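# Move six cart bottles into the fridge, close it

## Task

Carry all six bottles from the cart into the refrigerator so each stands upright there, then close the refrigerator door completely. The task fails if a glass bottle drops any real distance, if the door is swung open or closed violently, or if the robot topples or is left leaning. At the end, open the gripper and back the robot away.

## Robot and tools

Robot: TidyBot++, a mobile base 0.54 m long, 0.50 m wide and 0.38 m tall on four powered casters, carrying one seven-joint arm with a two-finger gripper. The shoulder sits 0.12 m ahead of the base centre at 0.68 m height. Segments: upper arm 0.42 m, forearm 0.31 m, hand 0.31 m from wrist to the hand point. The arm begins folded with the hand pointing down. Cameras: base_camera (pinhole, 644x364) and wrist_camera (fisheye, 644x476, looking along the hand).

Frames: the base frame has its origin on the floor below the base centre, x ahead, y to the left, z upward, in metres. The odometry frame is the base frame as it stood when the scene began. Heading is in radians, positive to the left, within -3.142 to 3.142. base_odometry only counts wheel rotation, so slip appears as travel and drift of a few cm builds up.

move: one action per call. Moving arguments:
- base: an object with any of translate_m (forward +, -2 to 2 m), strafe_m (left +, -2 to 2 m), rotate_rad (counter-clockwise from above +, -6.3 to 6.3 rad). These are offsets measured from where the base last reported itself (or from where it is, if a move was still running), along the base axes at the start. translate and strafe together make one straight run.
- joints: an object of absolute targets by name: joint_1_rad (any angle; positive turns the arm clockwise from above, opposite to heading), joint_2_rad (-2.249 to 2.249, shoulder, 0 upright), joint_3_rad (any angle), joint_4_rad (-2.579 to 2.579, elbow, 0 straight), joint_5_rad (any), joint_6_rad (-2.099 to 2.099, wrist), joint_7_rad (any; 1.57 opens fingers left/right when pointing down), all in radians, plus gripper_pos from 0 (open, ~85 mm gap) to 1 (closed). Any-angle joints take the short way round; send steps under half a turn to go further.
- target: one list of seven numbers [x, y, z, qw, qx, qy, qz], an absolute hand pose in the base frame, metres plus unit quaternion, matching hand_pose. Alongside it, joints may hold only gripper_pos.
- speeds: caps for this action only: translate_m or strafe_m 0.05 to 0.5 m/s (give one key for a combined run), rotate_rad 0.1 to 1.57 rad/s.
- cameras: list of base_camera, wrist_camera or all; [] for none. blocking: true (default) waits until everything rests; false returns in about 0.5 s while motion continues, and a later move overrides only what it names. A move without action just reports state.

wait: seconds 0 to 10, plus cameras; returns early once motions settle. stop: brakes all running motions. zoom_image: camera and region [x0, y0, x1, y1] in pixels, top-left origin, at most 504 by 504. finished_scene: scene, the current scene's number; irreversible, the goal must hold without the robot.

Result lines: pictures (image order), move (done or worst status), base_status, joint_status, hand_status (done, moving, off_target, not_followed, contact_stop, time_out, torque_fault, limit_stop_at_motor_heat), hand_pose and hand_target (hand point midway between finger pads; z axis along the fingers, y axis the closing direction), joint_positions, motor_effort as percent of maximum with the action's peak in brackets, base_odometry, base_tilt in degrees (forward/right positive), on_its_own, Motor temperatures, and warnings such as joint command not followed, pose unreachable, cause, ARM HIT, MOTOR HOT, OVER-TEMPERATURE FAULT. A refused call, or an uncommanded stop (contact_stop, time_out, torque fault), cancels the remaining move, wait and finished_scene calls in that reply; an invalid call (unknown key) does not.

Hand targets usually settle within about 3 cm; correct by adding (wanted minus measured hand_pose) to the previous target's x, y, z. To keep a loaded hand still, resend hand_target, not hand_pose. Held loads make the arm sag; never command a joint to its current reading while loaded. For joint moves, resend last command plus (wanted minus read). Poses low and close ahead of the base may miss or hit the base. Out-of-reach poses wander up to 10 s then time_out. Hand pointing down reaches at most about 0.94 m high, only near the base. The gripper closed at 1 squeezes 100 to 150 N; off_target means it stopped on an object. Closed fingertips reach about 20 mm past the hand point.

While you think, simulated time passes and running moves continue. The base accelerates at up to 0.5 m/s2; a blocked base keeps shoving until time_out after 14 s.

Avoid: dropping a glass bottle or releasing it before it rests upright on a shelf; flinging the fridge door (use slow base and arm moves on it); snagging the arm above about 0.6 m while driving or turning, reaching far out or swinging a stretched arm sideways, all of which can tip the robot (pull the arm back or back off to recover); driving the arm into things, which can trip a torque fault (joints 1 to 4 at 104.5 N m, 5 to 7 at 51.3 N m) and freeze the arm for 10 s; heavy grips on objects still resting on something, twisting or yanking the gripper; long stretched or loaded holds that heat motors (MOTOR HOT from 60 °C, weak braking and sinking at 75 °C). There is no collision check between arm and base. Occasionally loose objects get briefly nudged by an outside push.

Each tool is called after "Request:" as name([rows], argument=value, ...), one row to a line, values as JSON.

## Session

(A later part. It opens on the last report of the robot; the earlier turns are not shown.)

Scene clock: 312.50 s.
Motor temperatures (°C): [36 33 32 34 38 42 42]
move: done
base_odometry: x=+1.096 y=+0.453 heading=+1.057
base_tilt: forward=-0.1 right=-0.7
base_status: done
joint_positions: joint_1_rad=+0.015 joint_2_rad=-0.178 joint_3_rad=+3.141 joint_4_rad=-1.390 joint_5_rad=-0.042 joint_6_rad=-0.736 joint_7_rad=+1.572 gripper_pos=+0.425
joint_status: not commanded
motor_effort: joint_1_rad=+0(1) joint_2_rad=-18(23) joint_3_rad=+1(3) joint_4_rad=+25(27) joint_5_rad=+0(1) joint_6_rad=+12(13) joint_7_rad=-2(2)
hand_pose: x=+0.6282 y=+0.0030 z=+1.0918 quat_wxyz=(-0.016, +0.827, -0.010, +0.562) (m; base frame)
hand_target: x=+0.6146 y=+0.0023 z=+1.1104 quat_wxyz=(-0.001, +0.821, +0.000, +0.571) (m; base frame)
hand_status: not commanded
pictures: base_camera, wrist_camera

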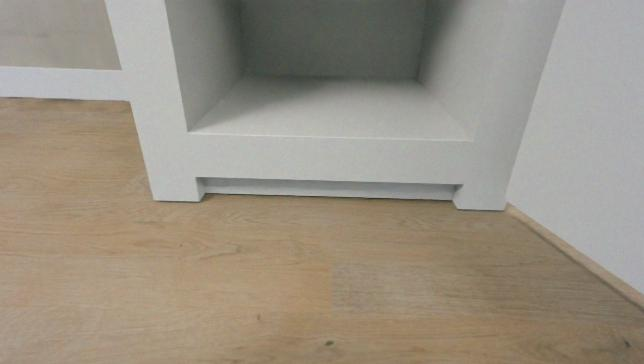

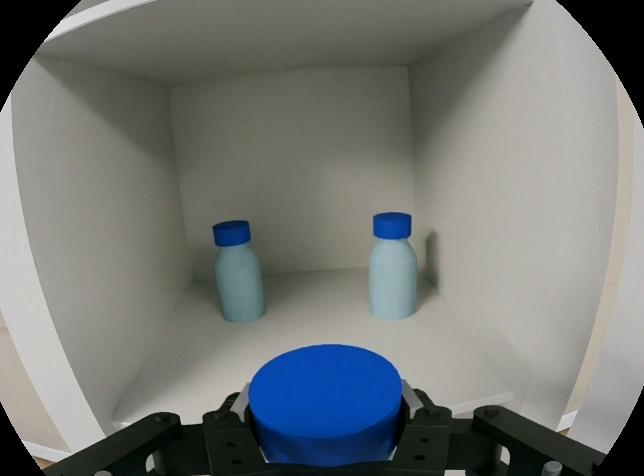

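Request:
move(base={"translate_m":0.39}, speeds={"translate_m":0.3}, cameras=["wrist_camera"])

Request:
move(joints={"joint_2_rad":-0.242,"joint_4_rad":-1.575,"joint_6_rad":-0.52}, cameras=[])

Request:
move(joints={"joint_2_rad":-0.247,"joint_4_rad":-1.60,"joint_6_rad":-0.49}, cameras=["wrist_camera"])

Scene clock: 317.53 s.
Motor temperatures (°C): [36 33 32 34 38 42 42]
move: done
base_odometry: x=+1.288 y=+0.793 heading=+1.057
base_tilt: forward=-0.2 right=-0.6
base_status: done
joint_positions: joint_1_rad=+0.015 joint_2_rad=-0.181 joint_3_rad=+3.141 joint_4_rad=-1.389 joint_5_rad=-0.042 joint_6_rad=-0.737 joint_7_rad=+1.572 gripper_pos=+0.425
joint_status: not commanded
motor_effort: joint_1_rad=+0(1) joint_2_rad=-18(22) joint_3_rad=+1(2) joint_4_rad=+26(27) joint_5_rad=+0(1) joint_6_rad=+13(13) joint_7_rad=-1(2)
hand_pose: x=+0.6269 y=+0.0030 z=+1.0934 quat_wxyz=(-0.016, +0.826, -0.010, +0.563) (m; base frame)
hand_target: x=+0.6146 y=+0.0023 z=+1.1104 quat_wxyz=(-0.001, +0.821, +0.000, +0.571) (m; base frame)
hand_status: not commanded
pictures: wrist_camera

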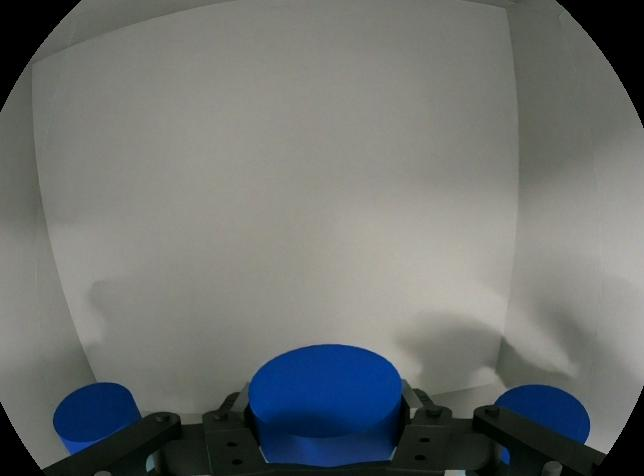

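Scene clock: 318.73 s.
Motor temperatures (°C): [36 33 32 34 38 42 42]
move: done
base_odometry: x=+1.288 y=+0.793 heading=+1.057
base_tilt: forward=-0.2 right=-0.8
base_status: not commanded
joint_positions: joint_1_rad=+0.014 joint_2_rad=-0.224 joint_3_rad=+3.141 joint_4_rad=-1.557 joint_5_rad=-0.042 joint_6_rad=-0.609 joint_7_rad=+1.572 gripper_pos=+0.425
joint_status: all done
motor_effort: joint_1_rad=+1(2) joint_2_rad=-15(19) joint_3_rad=+2(3) joint_4_rad=+24(27) joint_5_rad=+1(2) joint_6_rad=+10(13) joint_7_rad=+0(2)
hand_pose: x=+0.6214 y=+0.0020 z=+1.0534 quat_wxyz=(-0.015, +0.825, -0.013, +0.565) (m; base frame)
hand_target: x=+0.6226 y=+0.0023 z=+1.0777 quat_wxyz=(-0.001, +0.800, +0.000, +0.601) (m; base frame)
hand_status: not commanded
pictures: none
No camera images: "cameras" was empty.

Scene clock: 319.33 s.
Motor temperatures (°C): [36 33 32 34 38 42 42]
move: done
base_odometry: x=+1.288 y=+0.793 heading=+1.057
base_tilt: forward=-0.1 right=-0.7
base_status: not commanded
joint_positions: joint_1_rad=+0.014 joint_2_rad=-0.234 joint_3_rad=+3.141 joint_4_rad=-1.582 joint_5_rad=-0.042 joint_6_rad=-0.576 joint_7_rad=+1.572 gripper_pos=+0.425
joint_status: all done
motor_effort: joint_1_rad=+1(2) joint_2_rad=-14(15) joint_3_rad=+2(3) joint_4_rad=+23(25) joint_5_rad=+1(2) joint_6_rad=+11(11) joint_7_rad=-1(1)
hand_pose: x=+0.6202 y=+0.0020 z=+1.0532 quat_wxyz=(-0.015, +0.820, -0.013, +0.572) (m; base frame)
hand_target: x=+0.6229 y=+0.0023 z=+1.0741 quat_wxyz=(-0.001, +0.796, +0.000, +0.605) (m; base frame)
hand_status: not commanded
pictures: wrist_camera

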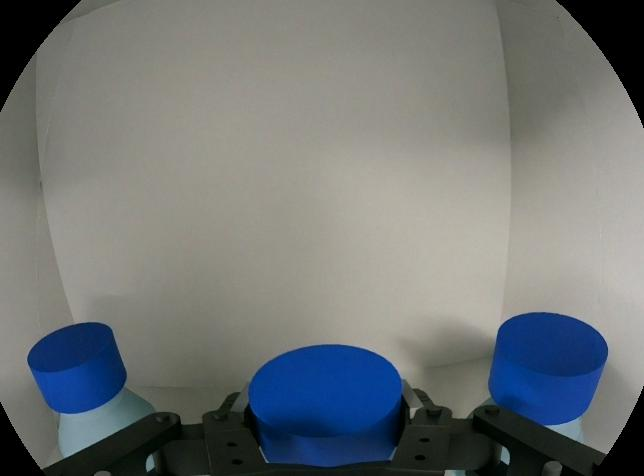

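Request:
move(joints={"gripper_pos":0.27}, cameras=[])

Request:
move(base={"translate_m":-0.3}, speeds={"translate_m":0.3}, cameras=["wrist_camera"])

Request:
move(base={"translate_m":-0.6}, joints={"joint_1_rad":0,"joint_2_rad":-0.267,"joint_4_rad":-2.081,"joint_6_rad":-0.06,"gripper_pos":0.15}, cameras=[])

Request:
move(base={"translate_m":-0.733,"strafe_m":0.173,"rotate_rad":-1.857}, cameras=["wrist_camera"])

Scene clock: 327.07 s.
Motor temperatures (°C): [36 33 32 34 38 42 42]
move: done
base_odometry: x=+1.288 y=+0.793 heading=+1.057
base_tilt: forward=-0.1 right=-0.6
base_status: not commanded
joint_positions: joint_1_rad=+0.014 joint_2_rad=-0.238 joint_3_rad=+3.141 joint_4_rad=-1.582 joint_5_rad=-0.042 joint_6_rad=-0.562 joint_7_rad=+1.572 gripper_pos=+0.270
joint_status: all done
motor_effort: joint_1_rad=+0(2) joint_2_rad=-13(15) joint_3_rad=+1(3) joint_4_rad=+22(25) joint_5_rad=+0(1) joint_6_rad=+9(11) joint_7_rad=+0(2)
hand_pose: x=+0.6203 y=+0.0018 z=+1.0591 quat_wxyz=(-0.015, +0.815, -0.013, +0.579) (m; base frame)
hand_target: x=+0.6229 y=+0.0023 z=+1.0741 quat_wxyz=(-0.001, +0.796, +0.000, +0.605) (m; base frame)
hand_status: not commanded
pictures: none
No camera images: "cameras" was empty.

Scene clock: 329.03 s.
Motor temperatures (°C): [36 33 32 34 38 42 42]
move: done
base_odometry: x=+1.141 y=+0.531 heading=+1.057
base_tilt: forward=-0.1 right=-0.7
base_status: done
joint_positions: joint_1_rad=+0.014 joint_2_rad=-0.252 joint_3_rad=+3.141 joint_4_rad=-1.582 joint_5_rad=-0.042 joint_6_rad=-0.560 joint_7_rad=+1.572 gripper_pos=+0.270
joint_status: not commanded
motor_effort: joint_1_rad=+0(1) joint_2_rad=-12(17) joint_3_rad=+1(3) joint_4_rad=+22(23) joint_5_rad=+0(1) joint_6_rad=+9(10) joint_7_rad=-1(2)
hand_pose: x=+0.6148 y=+0.0019 z=+1.0669 quat_wxyz=(-0.015, +0.810, -0.013, +0.586) (m; base frame)
hand_target: x=+0.6229 y=+0.0023 z=+1.0741 quat_wxyz=(-0.001, +0.796, +0.000, +0.605) (m; base frame)
hand_status: not commanded
pictures: wrist_camera

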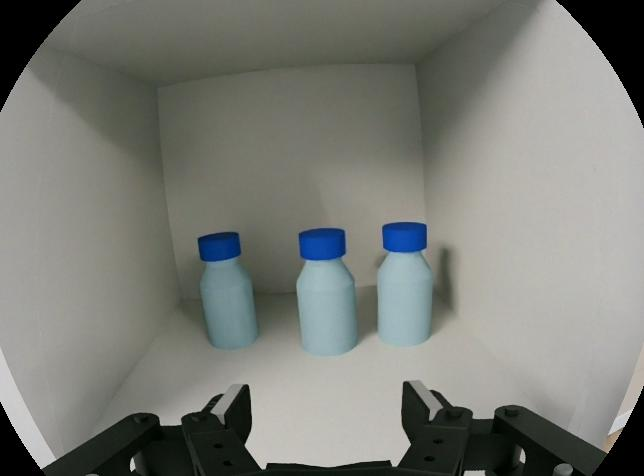

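Scene clock: 331.47 s.
Motor temperatures (°C): [36 33 32 34 38 42 42]
move: done
base_odometry: x=+0.846 y=+0.009 heading=+1.057
base_tilt: forward=-0.1 right=-0.8
base_status: done
joint_positions: joint_1_rad=+0.014 joint_2_rad=-0.270 joint_3_rad=+3.141 joint_4_rad=-2.056 joint_5_rad=-0.042 joint_6_rad=-0.136 joint_7_rad=+1.572 gripper_pos=+0.150
joint_status: all done
motor_effort: joint_1_rad=+0(1) joint_2_rad=-12(16) joint_3_rad=+1(2) joint_4_rad=+22(24) joint_5_rad=+0(1) joint_6_rad=+9(10) joint_7_rad=-1(2)
hand_pose: x=+0.6061 y=-0.0032 z=+0.9135 quat_wxyz=(-0.010, +0.819, -0.020, +0.573) (m; base frame)
hand_target: x=+0.6102 y=+0.0022 z=+0.9190 quat_wxyz=(-0.001, +0.806, +0.000, +0.592) (m; base frame)
hand_status: not commanded
pictures: none
No camera images: "cameras" was empty.

Scene clock: 334.33 s.
Motor temperatures (°C): [36 33 32 34 38 42 42]
move: done
base_odometry: x=+0.335 y=-0.545 heading=-0.800
base_tilt: forward=-0.2 right=-0.7
base_status: done
joint_positions: joint_1_rad=+0.014 joint_2_rad=-0.265 joint_3_rad=+3.144 joint_4_rad=-2.056 joint_5_rad=-0.042 joint_6_rad=-0.133 joint_7_rad=+1.572 gripper_pos=+0.150
joint_status: not commanded
motor_effort: joint_1_rad=+0(2) joint_2_rad=-12(15) joint_3_rad=+1(3) joint_4_rad=+21(23) joint_5_rad=+0(1) joint_6_rad=+9(9) joint_7_rad=+0(2)
hand_pose: x=+0.6078 y=-0.0051 z=+0.9117 quat_wxyz=(-0.009, +0.820, -0.022, +0.572) (m; base frame)
hand_target: x=+0.6102 y=+0.0022 z=+0.9190 quat_wxyz=(-0.001, +0.806, +0.000, +0.592) (m; base frame)
hand_status: not commanded
pictures: wrist_camera

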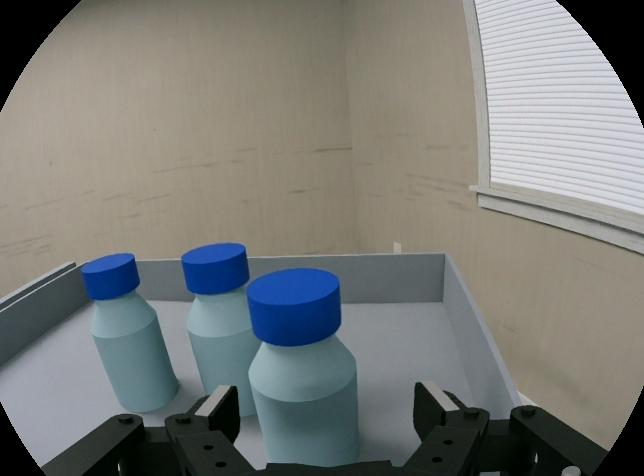

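Request:
move(base={"translate_m":0.098,"strafe_m":0.014}, speeds={"translate_m":0.15}, cameras=["wrist_camera","base_camera"])

Scene clock: 347.03 s.
Motor temperatures (°C): [36 33 32 34 38 42 42]
move: done
base_odometry: x=+0.413 y=-0.605 heading=-0.801
base_tilt: forward=-0.2 right=-0.6
base_status: done
joint_positions: joint_1_rad=+0.014 joint_2_rad=-0.266 joint_3_rad=+3.144 joint_4_rad=-2.056 joint_5_rad=-0.042 joint_6_rad=-0.132 joint_7_rad=+1.572 gripper_pos=+0.150
joint_status: not commanded
motor_effort: joint_1_rad=+0(0) joint_2_rad=-12(15) joint_3_rad=+1(2) joint_4_rad=+22(23) joint_5_rad=+0(1) joint_6_rad=+9(9) joint_7_rad=-1(2)
hand_pose: x=+0.6075 y=-0.0052 z=+0.9125 quat_wxyz=(-0.009, +0.819, -0.022, +0.573) (m; base frame)
hand_target: x=+0.6102 y=+0.0022 z=+0.9190 quat_wxyz=(-0.001, +0.806, +0.000, +0.592) (m; base frame)
hand_status: not commanded
pictures: base_camera, wrist_camera

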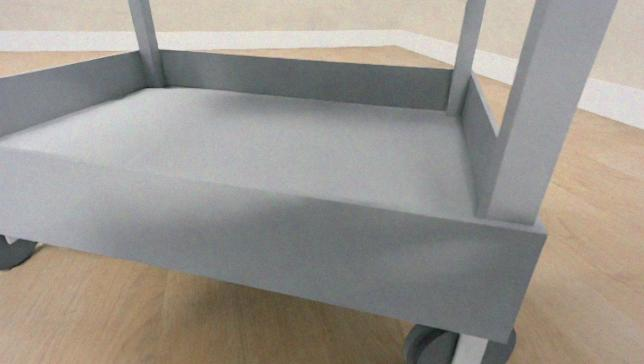

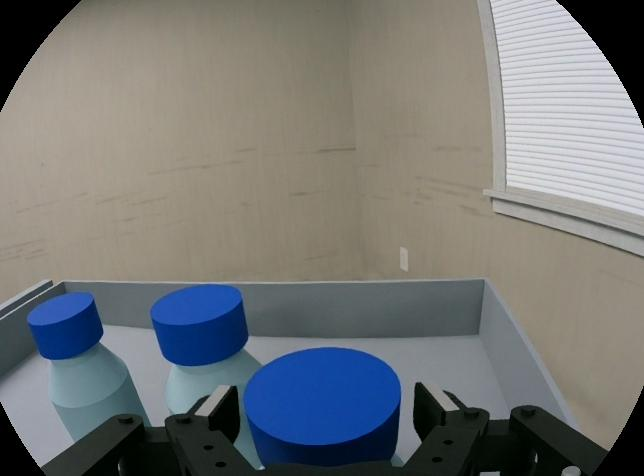

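Request:
move(joints={"gripper_pos":0.6}, cameras=[])

Request:
move(joints={"joint_1_rad":0,"joint_2_rad":-0.366,"joint_3_rad":3.14,"joint_4_rad":-1.702,"joint_5_rad":0,"joint_6_rad":-0.584,"joint_7_rad":1.57}, cameras=["wrist_camera"])

Request:
move(base={"translate_m":-0.48}, joints={"joint_1_rad":0,"joint_2_rad":-0.203,"joint_3_rad":3.14,"joint_4_rad":-1.366,"joint_5_rad":0,"joint_6_rad":-0.763,"joint_7_rad":1.57}, cameras=["wrist_camera"])

Scene clock: 351.40 s.
Motor temperatures (°C): [36 33 32 34 38 42 42]
move: off_target
base_odometry: x=+0.413 y=-0.605 heading=-0.801
base_tilt: forward=-0.2 right=-0.7
base_status: not commanded
joint_positions: joint_1_rad=+0.014 joint_2_rad=-0.267 joint_3_rad=+3.144 joint_4_rad=-2.056 joint_5_rad=-0.042 joint_6_rad=-0.130 joint_7_rad=+1.572 gripper_pos=+0.423
joint_status: gripper_pos off_target (ended at +0.423, target +0.600)
motor_effort: joint_1_rad=-1(2) joint_2_rad=-10(13) joint_3_rad=+0(2) joint_4_rad=+22(23) joint_5_rad=+0(1) joint_6_rad=+9(10) joint_7_rad=-2(3)
hand_pose: x=+0.6075 y=-0.0052 z=+0.9129 quat_wxyz=(-0.009, +0.819, -0.022, +0.573) (m; base frame)
hand_target: x=+0.6102 y=+0.0022 z=+0.9190 quat_wxyz=(-0.001, +0.806, +0.000, +0.592) (m; base frame)
hand_status: not commanded
pictures: none
No camera images: "cameras" was empty.

Scene clock: 353.23 s.
Motor temperatures (°C): [36 33 32 34 38 42 42]
move: done
base_odometry: x=+0.413 y=-0.605 heading=-0.801
base_tilt: forward=-0.2 right=-0.7
base_status: not commanded
joint_positions: joint_1_rad=+0.014 joint_2_rad=-0.344 joint_3_rad=+3.144 joint_4_rad=-1.727 joint_5_rad=-0.042 joint_6_rad=-0.552 joint_7_rad=+1.572 gripper_pos=+0.423
joint_status: all done
motor_effort: joint_1_rad=+0(1) joint_2_rad=-13(19) joint_3_rad=+2(2) joint_4_rad=+28(31) joint_5_rad=+0(2) joint_6_rad=+13(14) joint_7_rad=-1(3)
hand_pose: x=+0.5769 y=+0.0003 z=+1.0257 quat_wxyz=(-0.015, +0.823, -0.015, +0.567) (m; base frame)
hand_target: x=+0.5666 y=+0.0022 z=+1.0413 quat_wxyz=(+0.000, +0.819, +0.000, +0.574) (m; base frame)
hand_status: not commanded
pictures: wrist_camera

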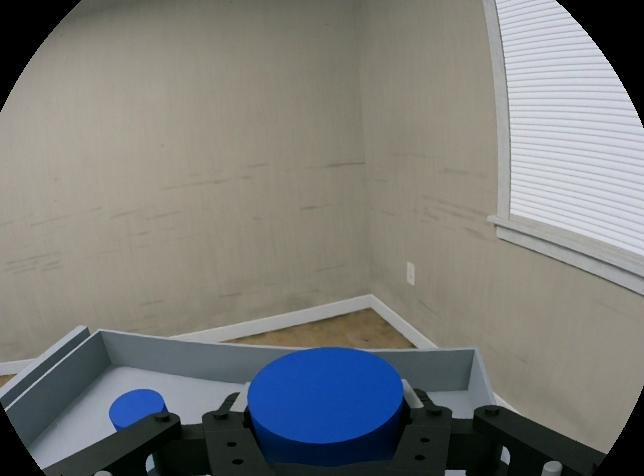

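Scene clock: 355.57 s.
Motor temperatures (°C): [36 33 32 34 38 42 42]
move: done
base_odometry: x=+0.079 y=-0.261 heading=-0.801
base_tilt: forward=-0.1 right=-0.7
base_status: done
joint_positions: joint_1_rad=+0.014 joint_2_rad=-0.190 joint_3_rad=+3.144 joint_4_rad=-1.395 joint_5_rad=-0.042 joint_6_rad=-0.736 joint_7_rad=+1.572 gripper_pos=+0.423
joint_status: all done
motor_effort: joint_1_rad=+0(1) joint_2_rad=-19(22) joint_3_rad=+1(2) joint_4_rad=+26(29) joint_5_rad=+0(2) joint_6_rad=+13(14) joint_7_rad=+0(2)
hand_pose: x=+0.6235 y=+0.0017 z=+1.0949 quat_wxyz=(-0.016, +0.825, -0.011, +0.565) (m; base frame)
hand_target: x=+0.6146 y=+0.0023 z=+1.1104 quat_wxyz=(-0.001, +0.821, +0.000, +0.571) (m; base frame)
hand_status: not commanded
pictures: wrist_camera

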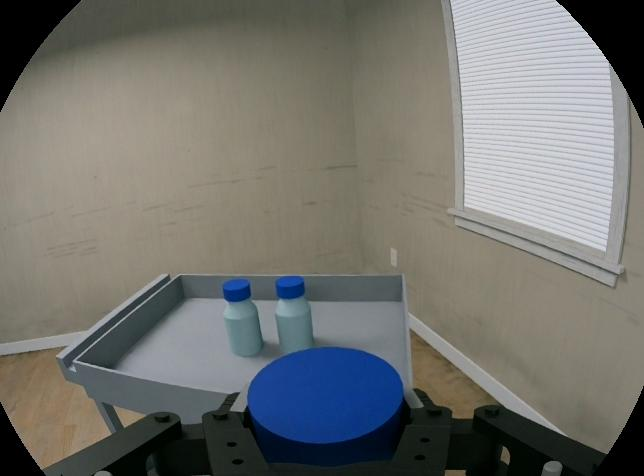

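Request:
move(base={"translate_m":0.245,"strafe_m":0.627,"rotate_rad":1.858}, cameras=[])

Request:
move(base={"translate_m":0.455,"strafe_m":-0.011})

Scene clock: 361.30 s.
Motor temperatures (°C): [36 33 32 34 38 42 42]
move: done
base_odometry: x=+0.700 y=+0.000 heading=+1.058
base_tilt: forward=-0.1 right=-0.7
base_status: done
joint_positions: joint_1_rad=+0.013 joint_2_rad=-0.179 joint_3_rad=+3.140 joint_4_rad=-1.395 joint_5_rad=-0.042 joint_6_rad=-0.736 joint_7_rad=+1.572 gripper_pos=+0.423
joint_status: not commanded
motor_effort: joint_1_rad=+0(3) joint_2_rad=-18(23) joint_3_rad=+1(4) joint_4_rad=+26(27) joint_5_rad=+0(2) joint_6_rad=+13(13) joint_7_rad=+0(2)
hand_pose: x=+0.6279 y=+0.0043 z=+1.0896 quat_wxyz=(-0.017, +0.828, -0.009, +0.560) (m; base frame)
hand_target: x=+0.6146 y=+0.0023 z=+1.1104 quat_wxyz=(-0.001, +0.821, +0.000, +0.571) (m; base frame)
hand_status: not commanded
pictures: none
No camera images: "cameras" was empty.

Scene clock: 363.60 s.
Motor temperatures (°C): [36 33 32 34 38 42 42]
move: done
base_odometry: x=+0.933 y=+0.391 heading=+1.058
base_tilt: forward=-0.1 right=-0.7
base_status: done
joint_positions: joint_1_rad=+0.013 joint_2_rad=-0.176 joint_3_rad=+3.140 joint_4_rad=-1.393 joint_5_rad=-0.042 joint_6_rad=-0.739 joint_7_rad=+1.572 gripper_pos=+0.423
joint_status: not commanded
motor_effort: joint_1_rad=+0(1) joint_2_rad=-19(24) joint_3_rad=+1(3) joint_4_rad=+26(28) joint_5_rad=+0(1) joint_6_rad=+13(14) joint_7_rad=-1(2)
hand_pose: x=+0.6289 y=+0.0043 z=+1.0880 quat_wxyz=(-0.017, +0.829, -0.009, +0.559) (m; base frame)
hand_target: x=+0.6146 y=+0.0023 z=+1.1104 quat_wxyz=(-0.001, +0.821, +0.000, +0.571) (m; base frame)
hand_status: not commanded
pictures: base_camera, wrist_camera

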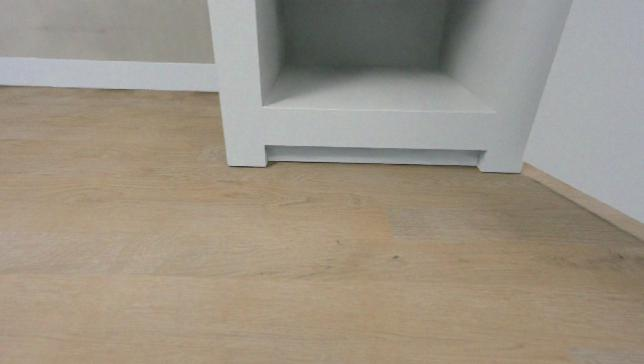

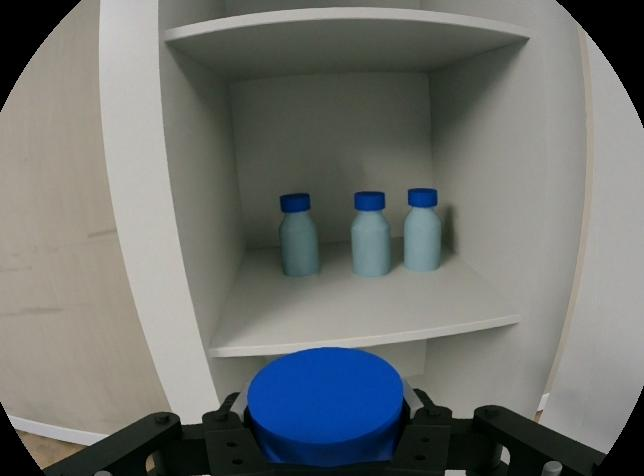

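Request:
move(base={"translate_m":0.4,"strafe_m":0.02}, speeds={"translate_m":0.3}, cameras=["wrist_camera"])

Scene clock: 367.60 s.
Motor temperatures (°C): [36 33 32 34 38 42 42]
move: done
base_odometry: x=+1.112 y=+0.749 heading=+1.058
base_tilt: forward=-0.1 right=-0.7
base_status: done
joint_positions: joint_1_rad=+0.013 joint_2_rad=-0.179 joint_3_rad=+3.140 joint_4_rad=-1.392 joint_5_rad=-0.042 joint_6_rad=-0.740 joint_7_rad=+1.572 gripper_pos=+0.423
joint_status: not commanded
motor_effort: joint_1_rad=+0(0) joint_2_rad=-19(22) joint_3_rad=+1(2) joint_4_rad=+27(28) joint_5_rad=-1(1) joint_6_rad=+13(14) joint_7_rad=-1(2)
hand_pose: x=+0.6275 y=+0.0044 z=+1.0896 quat_wxyz=(-0.017, +0.829, -0.009, +0.560) (m; base frame)
hand_target: x=+0.6146 y=+0.0023 z=+1.1104 quat_wxyz=(-0.001, +0.821, +0.000, +0.571) (m; base frame)
hand_status: not commanded
pictures: wrist_camera

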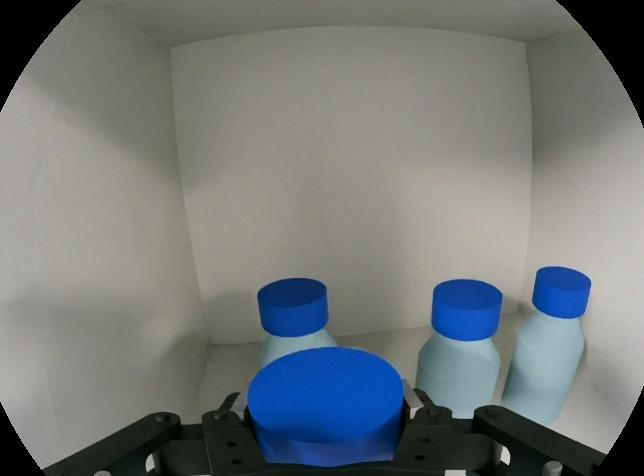

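Request:
move(joints={"joint_1_rad":0,"joint_2_rad":-0.242,"joint_3_rad":3.14,"joint_4_rad":-1.575,"joint_5_rad":0,"joint_6_rad":-0.52,"joint_7_rad":1.57}, cameras=[])

Request:
move(joints={"joint_1_rad":0,"joint_2_rad":-0.247,"joint_3_rad":3.14,"joint_4_rad":-1.60,"joint_5_rad":0,"joint_6_rad":-0.49,"joint_7_rad":1.57}, cameras=["wrist_camera"])

Scene clock: 371.80 s.
Motor temperatures (°C): [36 33 32 34 38 42 42]
move: done
base_odometry: x=+1.112 y=+0.749 heading=+1.058
base_tilt: forward=+0.0 right=-0.7
base_status: not commanded
joint_positions: joint_1_rad=+0.013 joint_2_rad=-0.225 joint_3_rad=+3.140 joint_4_rad=-1.556 joint_5_rad=-0.042 joint_6_rad=-0.608 joint_7_rad=+1.572 gripper_pos=+0.423
joint_status: all done
motor_effort: joint_1_rad=+1(2) joint_2_rad=-15(19) joint_3_rad=+4(4) joint_4_rad=+24(27) joint_5_rad=+2(2) joint_6_rad=+10(13) joint_7_rad=+0(2)
hand_pose: x=+0.6210 y=+0.0034 z=+1.0542 quat_wxyz=(-0.016, +0.825, -0.011, +0.565) (m; base frame)
hand_target: x=+0.6226 y=+0.0023 z=+1.0777 quat_wxyz=(-0.001, +0.800, +0.000, +0.601) (m; base frame)
hand_status: not commanded
pictures: none
No camera images: "cameras" was empty.

Scene clock: 372.40 s.
Motor temperatures (°C): [36 33 32 34 38 42 42]
move: done
base_odometry: x=+1.112 y=+0.749 heading=+1.058
base_tilt: forward=+0.0 right=-0.7
base_status: not commanded
joint_positions: joint_1_rad=+0.012 joint_2_rad=-0.235 joint_3_rad=+3.140 joint_4_rad=-1.581 joint_5_rad=-0.042 joint_6_rad=-0.576 joint_7_rad=+1.572 gripper_pos=+0.423
joint_status: all done
motor_effort: joint_1_rad=+2(3) joint_2_rad=-14(15) joint_3_rad=+3(4) joint_4_rad=+24(24) joint_5_rad=+1(3) joint_6_rad=+11(11) joint_7_rad=+0(1)
hand_pose: x=+0.6199 y=+0.0034 z=+1.0541 quat_wxyz=(-0.016, +0.820, -0.012, +0.573) (m; base frame)
hand_target: x=+0.6229 y=+0.0023 z=+1.0740 quat_wxyz=(-0.001, +0.797, +0.000, +0.605) (m; base frame)
hand_status: not commanded
pictures: wrist_camera

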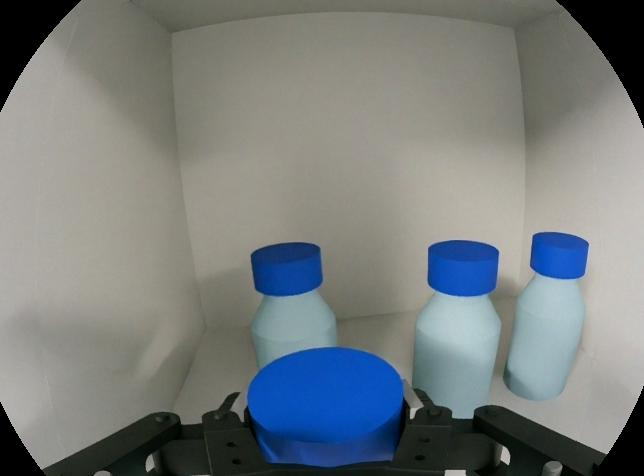

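Request:
move(joints={"gripper_pos":0.27}, cameras=[])

Request:
move(base={"translate_m":-0.3}, speeds={"translate_m":0.3}, cameras=["wrist_camera"])

Scene clock: 375.43 s.
Motor temperatures (°C): [36 33 32 34 38 42 42]
move: done
base_odometry: x=+1.112 y=+0.749 heading=+1.058
base_tilt: forward=-0.1 right=-0.7
base_status: not commanded
joint_positions: joint_1_rad=+0.012 joint_2_rad=-0.238 joint_3_rad=+3.140 joint_4_rad=-1.581 joint_5_rad=-0.042 joint_6_rad=-0.562 joint_7_rad=+1.572 gripper_pos=+0.270
joint_status: all done
motor_effort: joint_1_rad=+0(2) joint_2_rad=-13(15) joint_3_rad=+1(4) joint_4_rad=+22(26) joint_5_rad=+0(2) joint_6_rad=+8(11) joint_7_rad=+0(2)
hand_pose: x=+0.6203 y=+0.0032 z=+1.0594 quat_wxyz=(-0.016, +0.815, -0.012, +0.579) (m; base frame)
hand_target: x=+0.6229 y=+0.0023 z=+1.0740 quat_wxyz=(-0.001, +0.797, +0.000, +0.605) (m; base frame)
hand_status: not commanded
pictures: none
No camera images: "cameras" was empty.

Scene clock: 377.37 s.
Motor temperatures (°C): [36 33 32 34 38 42 42]
move: done
base_odometry: x=+0.964 y=+0.488 heading=+1.057
base_tilt: forward=-0.2 right=-0.6
base_status: done
joint_positions: joint_1_rad=+0.012 joint_2_rad=-0.251 joint_3_rad=+3.140 joint_4_rad=-1.581 joint_5_rad=-0.042 joint_6_rad=-0.561 joint_7_rad=+1.572 gripper_pos=+0.270
joint_status: not commanded
motor_effort: joint_1_rad=+0(1) joint_2_rad=-12(16) joint_3_rad=+1(2) joint_4_rad=+22(23) joint_5_rad=+0(1) joint_6_rad=+9(10) joint_7_rad=-1(2)
hand_pose: x=+0.6153 y=+0.0033 z=+1.0663 quat_wxyz=(-0.016, +0.811, -0.012, +0.585) (m; base frame)
hand_target: x=+0.6229 y=+0.0023 z=+1.0740 quat_wxyz=(-0.001, +0.797, +0.000, +0.605) (m; base frame)
hand_status: not commanded
pictures: wrist_camera

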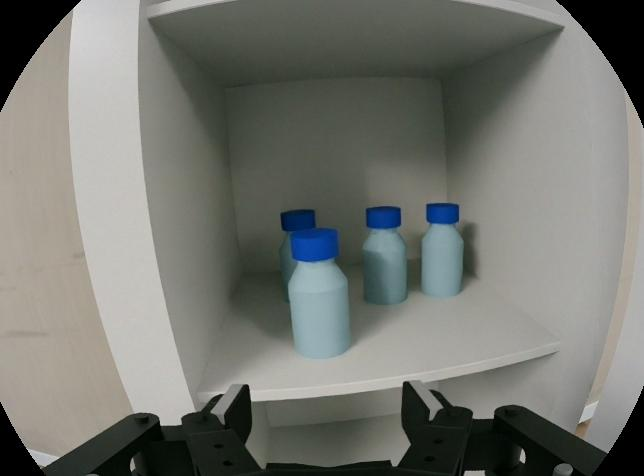

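Request:
move(base={"translate_m":-0.6}, joints={"joint_1_rad":0,"joint_2_rad":-0.267,"joint_3_rad":3.14,"joint_4_rad":-2.081,"joint_5_rad":0,"joint_6_rad":-0.06,"joint_7_rad":1.57,"gripper_pos":0.2}, cameras=[])

Request:
move(base={"translate_m":-0.512,"strafe_m":0.057,"rotate_rad":-1.857}, cameras=["wrist_camera"])

Scene clock: 388.27 s.
Motor temperatures (°C): [36 33 32 34 38 42 42]
move: done
base_odometry: x=+0.670 y=-0.035 heading=+1.057
base_tilt: forward=-0.1 right=-0.7
base_status: done
joint_positions: joint_1_rad=+0.012 joint_2_rad=-0.270 joint_3_rad=+3.140 joint_4_rad=-2.056 joint_5_rad=-0.042 joint_6_rad=-0.136 joint_7_rad=+1.572 gripper_pos=+0.200
joint_status: all done
motor_effort: joint_1_rad=+0(1) joint_2_rad=-12(16) joint_3_rad=+1(3) joint_4_rad=+22(24) joint_5_rad=+0(2) joint_6_rad=+9(10) joint_7_rad=-1(2)
hand_pose: x=+0.6061 y=-0.0019 z=+0.9135 quat_wxyz=(-0.011, +0.819, -0.019, +0.573) (m; base frame)
hand_target: x=+0.6102 y=+0.0022 z=+0.9190 quat_wxyz=(-0.001, +0.806, +0.000, +0.592) (m; base frame)
hand_status: not commanded
pictures: none
No camera images: "cameras" was empty.

Scene clock: 391.07 s.
Motor temperatures (°C): [36 33 32 34 38 42 42]
move: done
base_odometry: x=+0.368 y=-0.453 heading=-0.800
base_tilt: forward=-0.1 right=-0.7
base_status: done
joint_positions: joint_1_rad=+0.012 joint_2_rad=-0.265 joint_3_rad=+3.141 joint_4_rad=-2.056 joint_5_rad=-0.042 joint_6_rad=-0.133 joint_7_rad=+1.572 gripper_pos=+0.200
joint_status: not commanded
motor_effort: joint_1_rad=+0(2) joint_2_rad=-12(15) joint_3_rad=+2(3) joint_4_rad=+23(23) joint_5_rad=+0(1) joint_6_rad=+9(9) joint_7_rad=-1(2)
hand_pose: x=+0.6077 y=-0.0028 z=+0.9120 quat_wxyz=(-0.010, +0.820, -0.020, +0.572) (m; base frame)
hand_target: x=+0.6102 y=+0.0022 z=+0.9190 quat_wxyz=(-0.001, +0.806, +0.000, +0.592) (m; base frame)
hand_status: not commanded
pictures: wrist_camera

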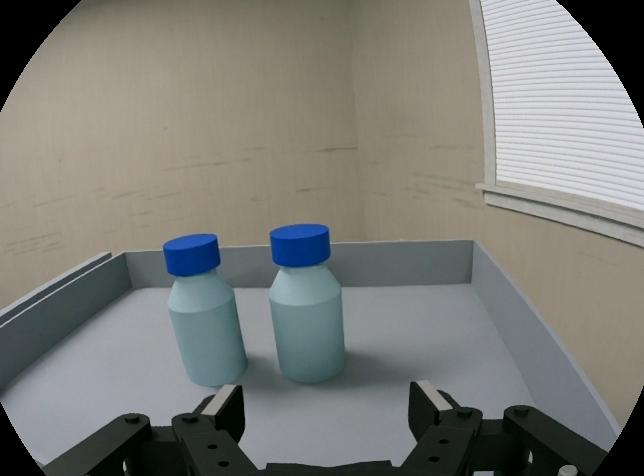

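Request:
move(base={"translate_m":0.115,"strafe_m":0.022}, speeds={"translate_m":0.2}, cameras=["wrist_camera"])

Scene clock: 394.00 s.
Motor temperatures (°C): [36 33 32 34 38 42 42]
move: done
base_odometry: x=+0.464 y=-0.520 heading=-0.800
base_tilt: forward=-0.1 right=-0.8
base_status: done
joint_positions: joint_1_rad=+0.012 joint_2_rad=-0.267 joint_3_rad=+3.141 joint_4_rad=-2.056 joint_5_rad=-0.042 joint_6_rad=-0.132 joint_7_rad=+1.572 gripper_pos=+0.200
joint_status: not commanded
motor_effort: joint_1_rad=+0(1) joint_2_rad=-12(14) joint_3_rad=+1(2) joint_4_rad=+22(23) joint_5_rad=+0(1) joint_6_rad=+9(10) joint_7_rad=-1(2)
hand_pose: x=+0.6073 y=-0.0028 z=+0.9129 quat_wxyz=(-0.010, +0.819, -0.020, +0.573) (m; base frame)
hand_target: x=+0.6102 y=+0.0022 z=+0.9190 quat_wxyz=(-0.001, +0.806, +0.000, +0.592) (m; base frame)
hand_status: not commanded
pictures: wrist_camera

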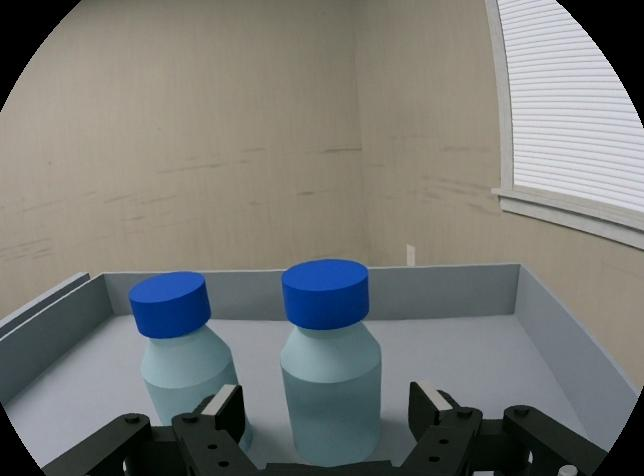

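Request:
move(base={"translate_m":0.115,"strafe_m":-0.005}, speeds={"translate_m":0.15}, cameras=["wrist_camera","base_camera"])

Scene clock: 397.20 s.
Motor temperatures (°C): [36 33 32 34 38 42 42]
move: done
base_odometry: x=+0.541 y=-0.606 heading=-0.800
base_tilt: forward=-0.1 right=-0.6
base_status: done
joint_positions: joint_1_rad=+0.012 joint_2_rad=-0.267 joint_3_rad=+3.141 joint_4_rad=-2.056 joint_5_rad=-0.042 joint_6_rad=-0.131 joint_7_rad=+1.572 gripper_pos=+0.200
joint_status: not commanded
motor_effort: joint_1_rad=+0(1) joint_2_rad=-12(15) joint_3_rad=+1(2) joint_4_rad=+22(23) joint_5_rad=+0(1) joint_6_rad=+9(9) joint_7_rad=-1(2)
hand_pose: x=+0.6074 y=-0.0028 z=+0.9127 quat_wxyz=(-0.010, +0.819, -0.020, +0.573) (m; base frame)
hand_target: x=+0.6102 y=+0.0022 z=+0.9190 quat_wxyz=(-0.001, +0.806, +0.000, +0.592) (m; base frame)
hand_status: not commanded
pictures: base_camera, wrist_camera

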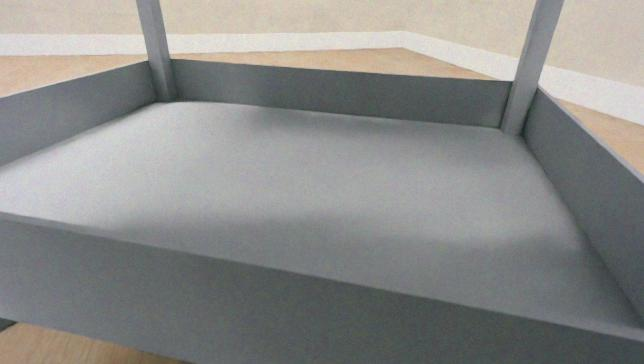

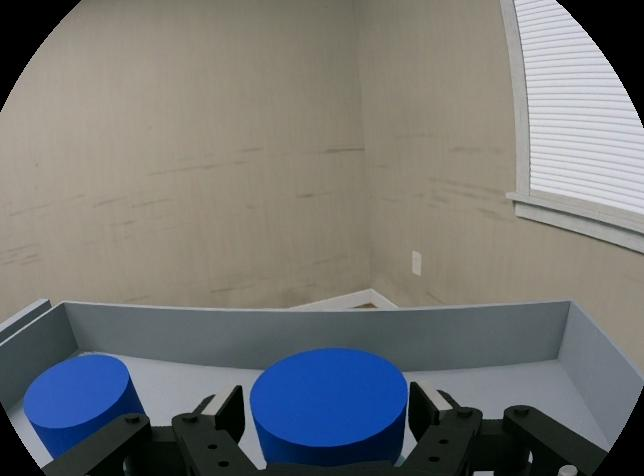

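Request:
move(joints={"gripper_pos":0.6}, cameras=[])

Request:
move(joints={"joint_1_rad":0,"joint_2_rad":-0.366,"joint_3_rad":3.14,"joint_4_rad":-1.702,"joint_5_rad":0,"joint_6_rad":-0.584,"joint_7_rad":1.57}, cameras=["wrist_camera"])

Request:
move(base={"translate_m":-0.6}, joints={"joint_1_rad":0,"joint_2_rad":-0.203,"joint_3_rad":3.14,"joint_4_rad":-1.366,"joint_5_rad":0,"joint_6_rad":-0.763,"joint_7_rad":1.57}, cameras=["wrist_camera"])

Scene clock: 401.03 s.
Motor temperatures (°C): [36 33 32 34 38 42 42]
move: off_target
base_odometry: x=+0.541 y=-0.606 heading=-0.800
base_tilt: forward=-0.1 right=-0.7
base_status: not commanded
joint_positions: joint_1_rad=+0.012 joint_2_rad=-0.267 joint_3_rad=+3.141 joint_4_rad=-2.057 joint_5_rad=-0.042 joint_6_rad=-0.130 joint_7_rad=+1.572 gripper_pos=+0.422
joint_status: gripper_pos off_target (ended at +0.422, target +0.600)
motor_effort: joint_1_rad=-1(2) joint_2_rad=-10(12) joint_3_rad=+0(2) joint_4_rad=+22(23) joint_5_rad=+0(1) joint_6_rad=+9(10) joint_7_rad=+0(2)
hand_pose: x=+0.6074 y=-0.0030 z=+0.9130 quat_wxyz=(-0.010, +0.819, -0.020, +0.574) (m; base frame)
hand_target: x=+0.6102 y=+0.0022 z=+0.9190 quat_wxyz=(-0.001, +0.806, +0.000, +0.592) (m; base frame)
hand_status: not commanded
pictures: none
No camera images: "cameras" was empty.

Scene clock: 402.87 s.
Motor temperatures (°C): [36 33 32 34 38 42 42]
move: done
base_odometry: x=+0.541 y=-0.606 heading=-0.800
base_tilt: forward=-0.2 right=-0.6
base_status: not commanded
joint_positions: joint_1_rad=+0.012 joint_2_rad=-0.349 joint_3_rad=+3.141 joint_4_rad=-1.721 joint_5_rad=-0.042 joint_6_rad=-0.543 joint_7_rad=+1.572 gripper_pos=+0.422
joint_status: all done
motor_effort: joint_1_rad=+0(1) joint_2_rad=-12(17) joint_3_rad=+1(2) joint_4_rad=+25(29) joint_5_rad=+0(2) joint_6_rad=+12(13) joint_7_rad=-1(2)
hand_pose: x=+0.5764 y=+0.0025 z=+1.0342 quat_wxyz=(-0.015, +0.818, -0.013, +0.575) (m; base frame)
hand_target: x=+0.5666 y=+0.0022 z=+1.0413 quat_wxyz=(+0.000, +0.819, +0.000, +0.574) (m; base frame)
hand_status: not commanded
pictures: wrist_camera

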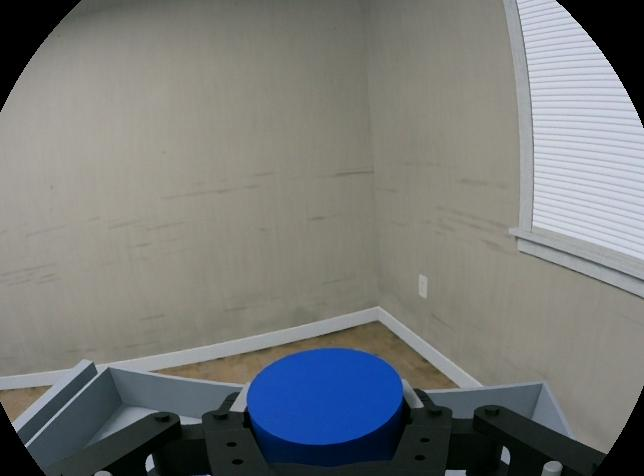

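Scene clock: 405.37 s.
Motor temperatures (°C): [36 33 32 34 38 42 42]
move: done
base_odometry: x=+0.123 y=-0.175 heading=-0.800
base_tilt: forward=-0.1 right=-0.6
base_status: done
joint_positions: joint_1_rad=+0.012 joint_2_rad=-0.196 joint_3_rad=+3.141 joint_4_rad=-1.386 joint_5_rad=-0.042 joint_6_rad=-0.727 joint_7_rad=+1.572 gripper_pos=+0.422
joint_status: all done
motor_effort: joint_1_rad=+0(1) joint_2_rad=-17(21) joint_3_rad=+1(3) joint_4_rad=+25(28) joint_5_rad=+0(1) joint_6_rad=+12(13) joint_7_rad=-2(2)
hand_pose: x=+0.6216 y=+0.0040 z=+1.1062 quat_wxyz=(-0.017, +0.818, -0.009, +0.575) (m; base frame)
hand_target: x=+0.6146 y=+0.0023 z=+1.1104 quat_wxyz=(-0.001, +0.821, +0.000, +0.571) (m; base frame)
hand_status: not commanded
pictures: wrist_camera

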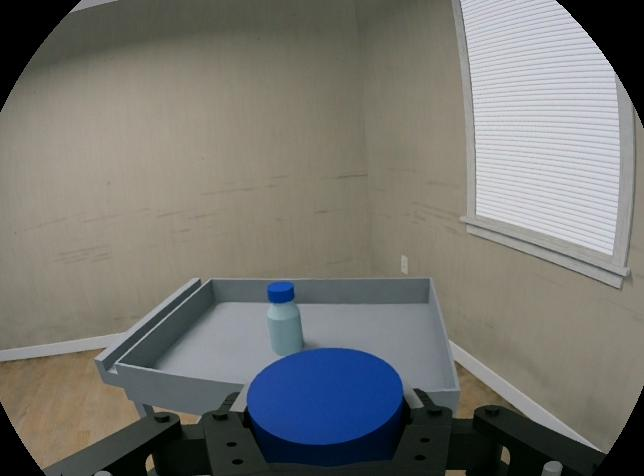

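Request:
move(base={"translate_m":0.276,"strafe_m":0.536,"rotate_rad":1.857}, cameras=[])

Request:
move(base={"translate_m":0.454,"strafe_m":-0.155}, joints={"joint_1_rad":0.225}, cameras=["wrist_camera","base_camera"])

Scene clock: 415.03 s.
Motor temperatures (°C): [36 33 32 34 38 42 42]
move: done
base_odometry: x=+0.700 y=+0.000 heading=+1.057
base_tilt: forward=-0.1 right=-0.7
base_status: done
joint_positions: joint_1_rad=+0.012 joint_2_rad=-0.184 joint_3_rad=+3.142 joint_4_rad=-1.385 joint_5_rad=-0.042 joint_6_rad=-0.728 joint_7_rad=+1.572 gripper_pos=+0.422
joint_status: not commanded
motor_effort: joint_1_rad=+0(3) joint_2_rad=-17(21) joint_3_rad=+2(3) joint_4_rad=+25(26) joint_5_rad=+0(2) joint_6_rad=+12(12) joint_7_rad=-1(2)
hand_pose: x=+0.6268 y=+0.0037 z=+1.0999 quat_wxyz=(-0.017, +0.822, -0.010, +0.570) (m; base frame)
hand_target: x=+0.6146 y=+0.0023 z=+1.1104 quat_wxyz=(-0.001, +0.821, +0.000, +0.571) (m; base frame)
hand_status: not commanded
pictures: none
No camera images: "cameras" was empty.

Scene clock: 417.27 s.
Motor temperatures (°C): [36 33 32 34 38 42 42]
move: done
base_odometry: x=+1.058 y=+0.320 heading=+1.058
base_tilt: forward=-0.1 right=-0.7
base_status: done
joint_positions: joint_1_rad=+0.203 joint_2_rad=-0.183 joint_3_rad=+3.141 joint_4_rad=-1.384 joint_5_rad=-0.042 joint_6_rad=-0.730 joint_7_rad=+1.572 gripper_pos=+0.422
joint_status: all done
motor_effort: joint_1_rad=+0(2) joint_2_rad=-17(23) joint_3_rad=+1(3) joint_4_rad=+25(26) joint_5_rad=+0(1) joint_6_rad=+12(12) joint_7_rad=+0(2)
hand_pose: x=+0.6186 y=-0.0923 z=+1.0991 quat_wxyz=(+0.037, +0.818, -0.088, +0.568) (m; base frame)
hand_target: x=+0.6026 y=-0.1084 z=+1.1104 quat_wxyz=(+0.064, +0.816, -0.092, +0.568) (m; base frame)
hand_status: not commanded
pictures: base_camera, wrist_camera

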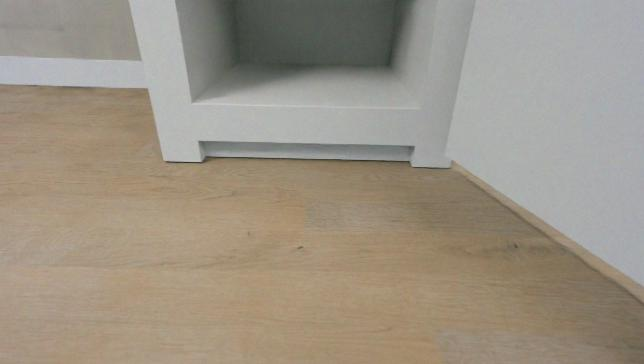

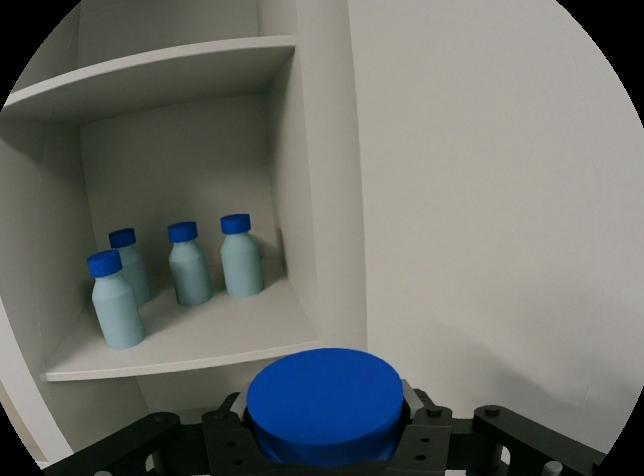

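Request:
move(base={"translate_m":0.4,"strafe_m":0.018}, speeds={"translate_m":0.3}, cameras=["wrist_camera"])

Scene clock: 424.50 s.
Motor temperatures (°C): [36 33 32 34 38 42 42]
move: done
base_odometry: x=+1.239 y=+0.677 heading=+1.058
base_tilt: forward=-0.1 right=-0.7
base_status: done
joint_positions: joint_1_rad=+0.203 joint_2_rad=-0.186 joint_3_rad=+3.141 joint_4_rad=-1.384 joint_5_rad=-0.042 joint_6_rad=-0.731 joint_7_rad=+1.572 gripper_pos=+0.422
joint_status: not commanded
motor_effort: joint_1_rad=+0(1) joint_2_rad=-17(21) joint_3_rad=+1(2) joint_4_rad=+25(26) joint_5_rad=+0(1) joint_6_rad=+12(12) joint_7_rad=+0(2)
hand_pose: x=+0.6173 y=-0.0921 z=+1.1006 quat_wxyz=(+0.038, +0.817, -0.088, +0.569) (m; base frame)
hand_target: x=+0.6026 y=-0.1084 z=+1.1104 quat_wxyz=(+0.064, +0.816, -0.092, +0.568) (m; base frame)
hand_status: not commanded
pictures: wrist_camera

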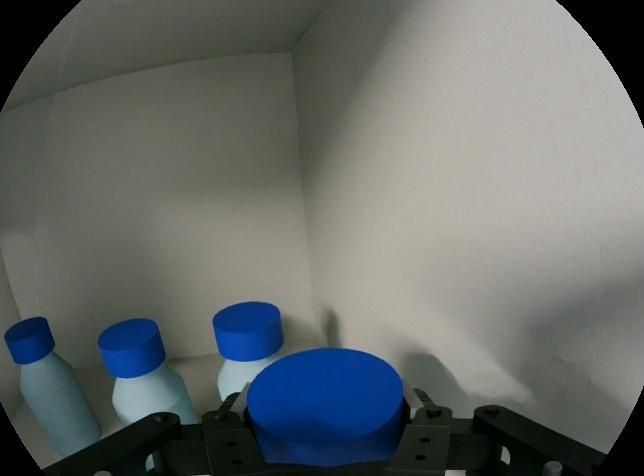

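Request:
move(joints={"joint_1_rad":0.225,"joint_2_rad":-0.242,"joint_3_rad":3.14,"joint_4_rad":-1.575,"joint_5_rad":0,"joint_6_rad":-0.52,"joint_7_rad":1.57}, cameras=[])

Request:
move(joints={"joint_1_rad":0.225,"joint_2_rad":-0.247,"joint_3_rad":3.14,"joint_4_rad":-1.60,"joint_5_rad":0,"joint_6_rad":-0.49,"joint_7_rad":1.57}, cameras=["wrist_camera"])

Scene clock: 430.77 s.
Motor temperatures (°C): [36 33 32 34 38 42 42]
move: done
base_odometry: x=+1.239 y=+0.677 heading=+1.057
base_tilt: forward=-0.1 right=-0.7
base_status: not commanded
joint_positions: joint_1_rad=+0.203 joint_2_rad=-0.222 joint_3_rad=+3.141 joint_4_rad=-1.556 joint_5_rad=-0.042 joint_6_rad=-0.606 joint_7_rad=+1.572 gripper_pos=+0.422
joint_status: all done
motor_effort: joint_1_rad=+1(2) joint_2_rad=-15(18) joint_3_rad=+1(2) joint_4_rad=+25(27) joint_5_rad=+1(2) joint_6_rad=+11(12) joint_7_rad=+0(2)
hand_pose: x=+0.6136 y=-0.0926 z=+1.0540 quat_wxyz=(+0.038, +0.820, -0.090, +0.564) (m; base frame)
hand_target: x=+0.6105 y=-0.1101 z=+1.0777 quat_wxyz=(+0.067, +0.795, -0.089, +0.597) (m; base frame)
hand_status: not commanded
pictures: none
No camera images: "cameras" was empty.

Scene clock: 431.37 s.
Motor temperatures (°C): [36 33 32 34 38 42 42]
move: done
base_odometry: x=+1.239 y=+0.677 heading=+1.057
base_tilt: forward=-0.1 right=-0.6
base_status: not commanded
joint_positions: joint_1_rad=+0.203 joint_2_rad=-0.233 joint_3_rad=+3.141 joint_4_rad=-1.581 joint_5_rad=-0.042 joint_6_rad=-0.574 joint_7_rad=+1.572 gripper_pos=+0.422
joint_status: all done
motor_effort: joint_1_rad=+1(2) joint_2_rad=-14(16) joint_3_rad=+2(4) joint_4_rad=+24(24) joint_5_rad=+1(2) joint_6_rad=+11(11) joint_7_rad=+0(1)
hand_pose: x=+0.6124 y=-0.0925 z=+1.0539 quat_wxyz=(+0.039, +0.815, -0.090, +0.572) (m; base frame)
hand_target: x=+0.6107 y=-0.1102 z=+1.0740 quat_wxyz=(+0.067, +0.792, -0.089, +0.601) (m; base frame)
hand_status: not commanded
pictures: wrist_camera

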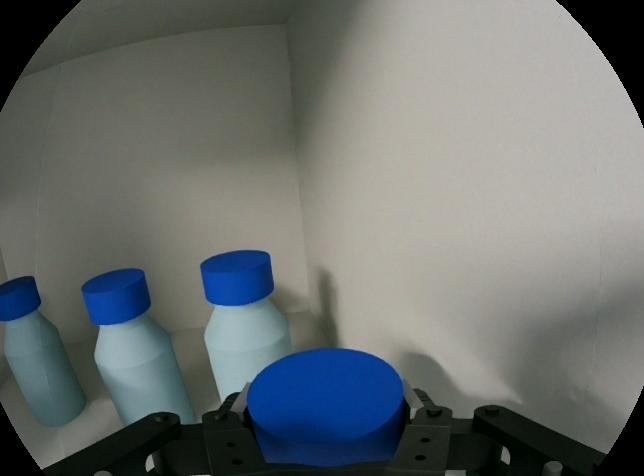

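Request:
move(joints={"gripper_pos":0.27}, cameras=[])

Request:
move(base={"translate_m":-0.35}, speeds={"translate_m":0.3}, cameras=["wrist_camera"])

Scene clock: 434.13 s.
Motor temperatures (°C): [36 33 32 34 38 42 42]
move: done
base_odometry: x=+1.239 y=+0.677 heading=+1.057
base_tilt: forward=-0.1 right=-0.8
base_status: not commanded
joint_positions: joint_1_rad=+0.203 joint_2_rad=-0.237 joint_3_rad=+3.141 joint_4_rad=-1.581 joint_5_rad=-0.042 joint_6_rad=-0.562 joint_7_rad=+1.572 gripper_pos=+0.270
joint_status: all done
motor_effort: joint_1_rad=+0(1) joint_2_rad=-13(15) joint_3_rad=+2(3) joint_4_rad=+22(25) joint_5_rad=+0(1) joint_6_rad=+9(11) joint_7_rad=-1(1)
hand_pose: x=+0.6118 y=-0.0925 z=+1.0594 quat_wxyz=(+0.040, +0.810, -0.090, +0.578) (m; base frame)
hand_target: x=+0.6107 y=-0.1102 z=+1.0740 quat_wxyz=(+0.067, +0.792, -0.089, +0.601) (m; base frame)
hand_status: not commanded
pictures: none
No camera images: "cameras" was empty.

Scene clock: 436.23 s.
Motor temperatures (°C): [36 33 32 34 38 42 42]
move: done
base_odometry: x=+1.067 y=+0.372 heading=+1.057
base_tilt: forward=-0.2 right=-0.7
base_status: done
joint_positions: joint_1_rad=+0.203 joint_2_rad=-0.251 joint_3_rad=+3.141 joint_4_rad=-1.581 joint_5_rad=-0.042 joint_6_rad=-0.561 joint_7_rad=+1.572 gripper_pos=+0.270
joint_status: not commanded
motor_effort: joint_1_rad=+0(1) joint_2_rad=-12(17) joint_3_rad=+1(2) joint_4_rad=+23(23) joint_5_rad=+0(1) joint_6_rad=+9(9) joint_7_rad=+0(2)
hand_pose: x=+0.6066 y=-0.0916 z=+1.0667 quat_wxyz=(+0.040, +0.806, -0.089, +0.584) (m; base frame)
hand_target: x=+0.6107 y=-0.1102 z=+1.0740 quat_wxyz=(+0.067, +0.792, -0.089, +0.601) (m; base frame)
hand_status: not commanded
pictures: wrist_camera

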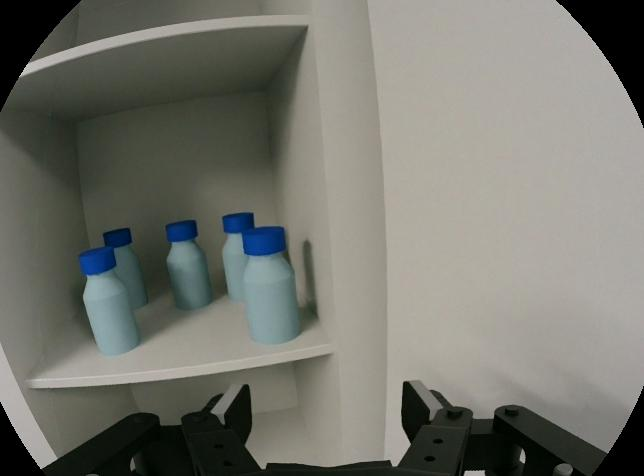

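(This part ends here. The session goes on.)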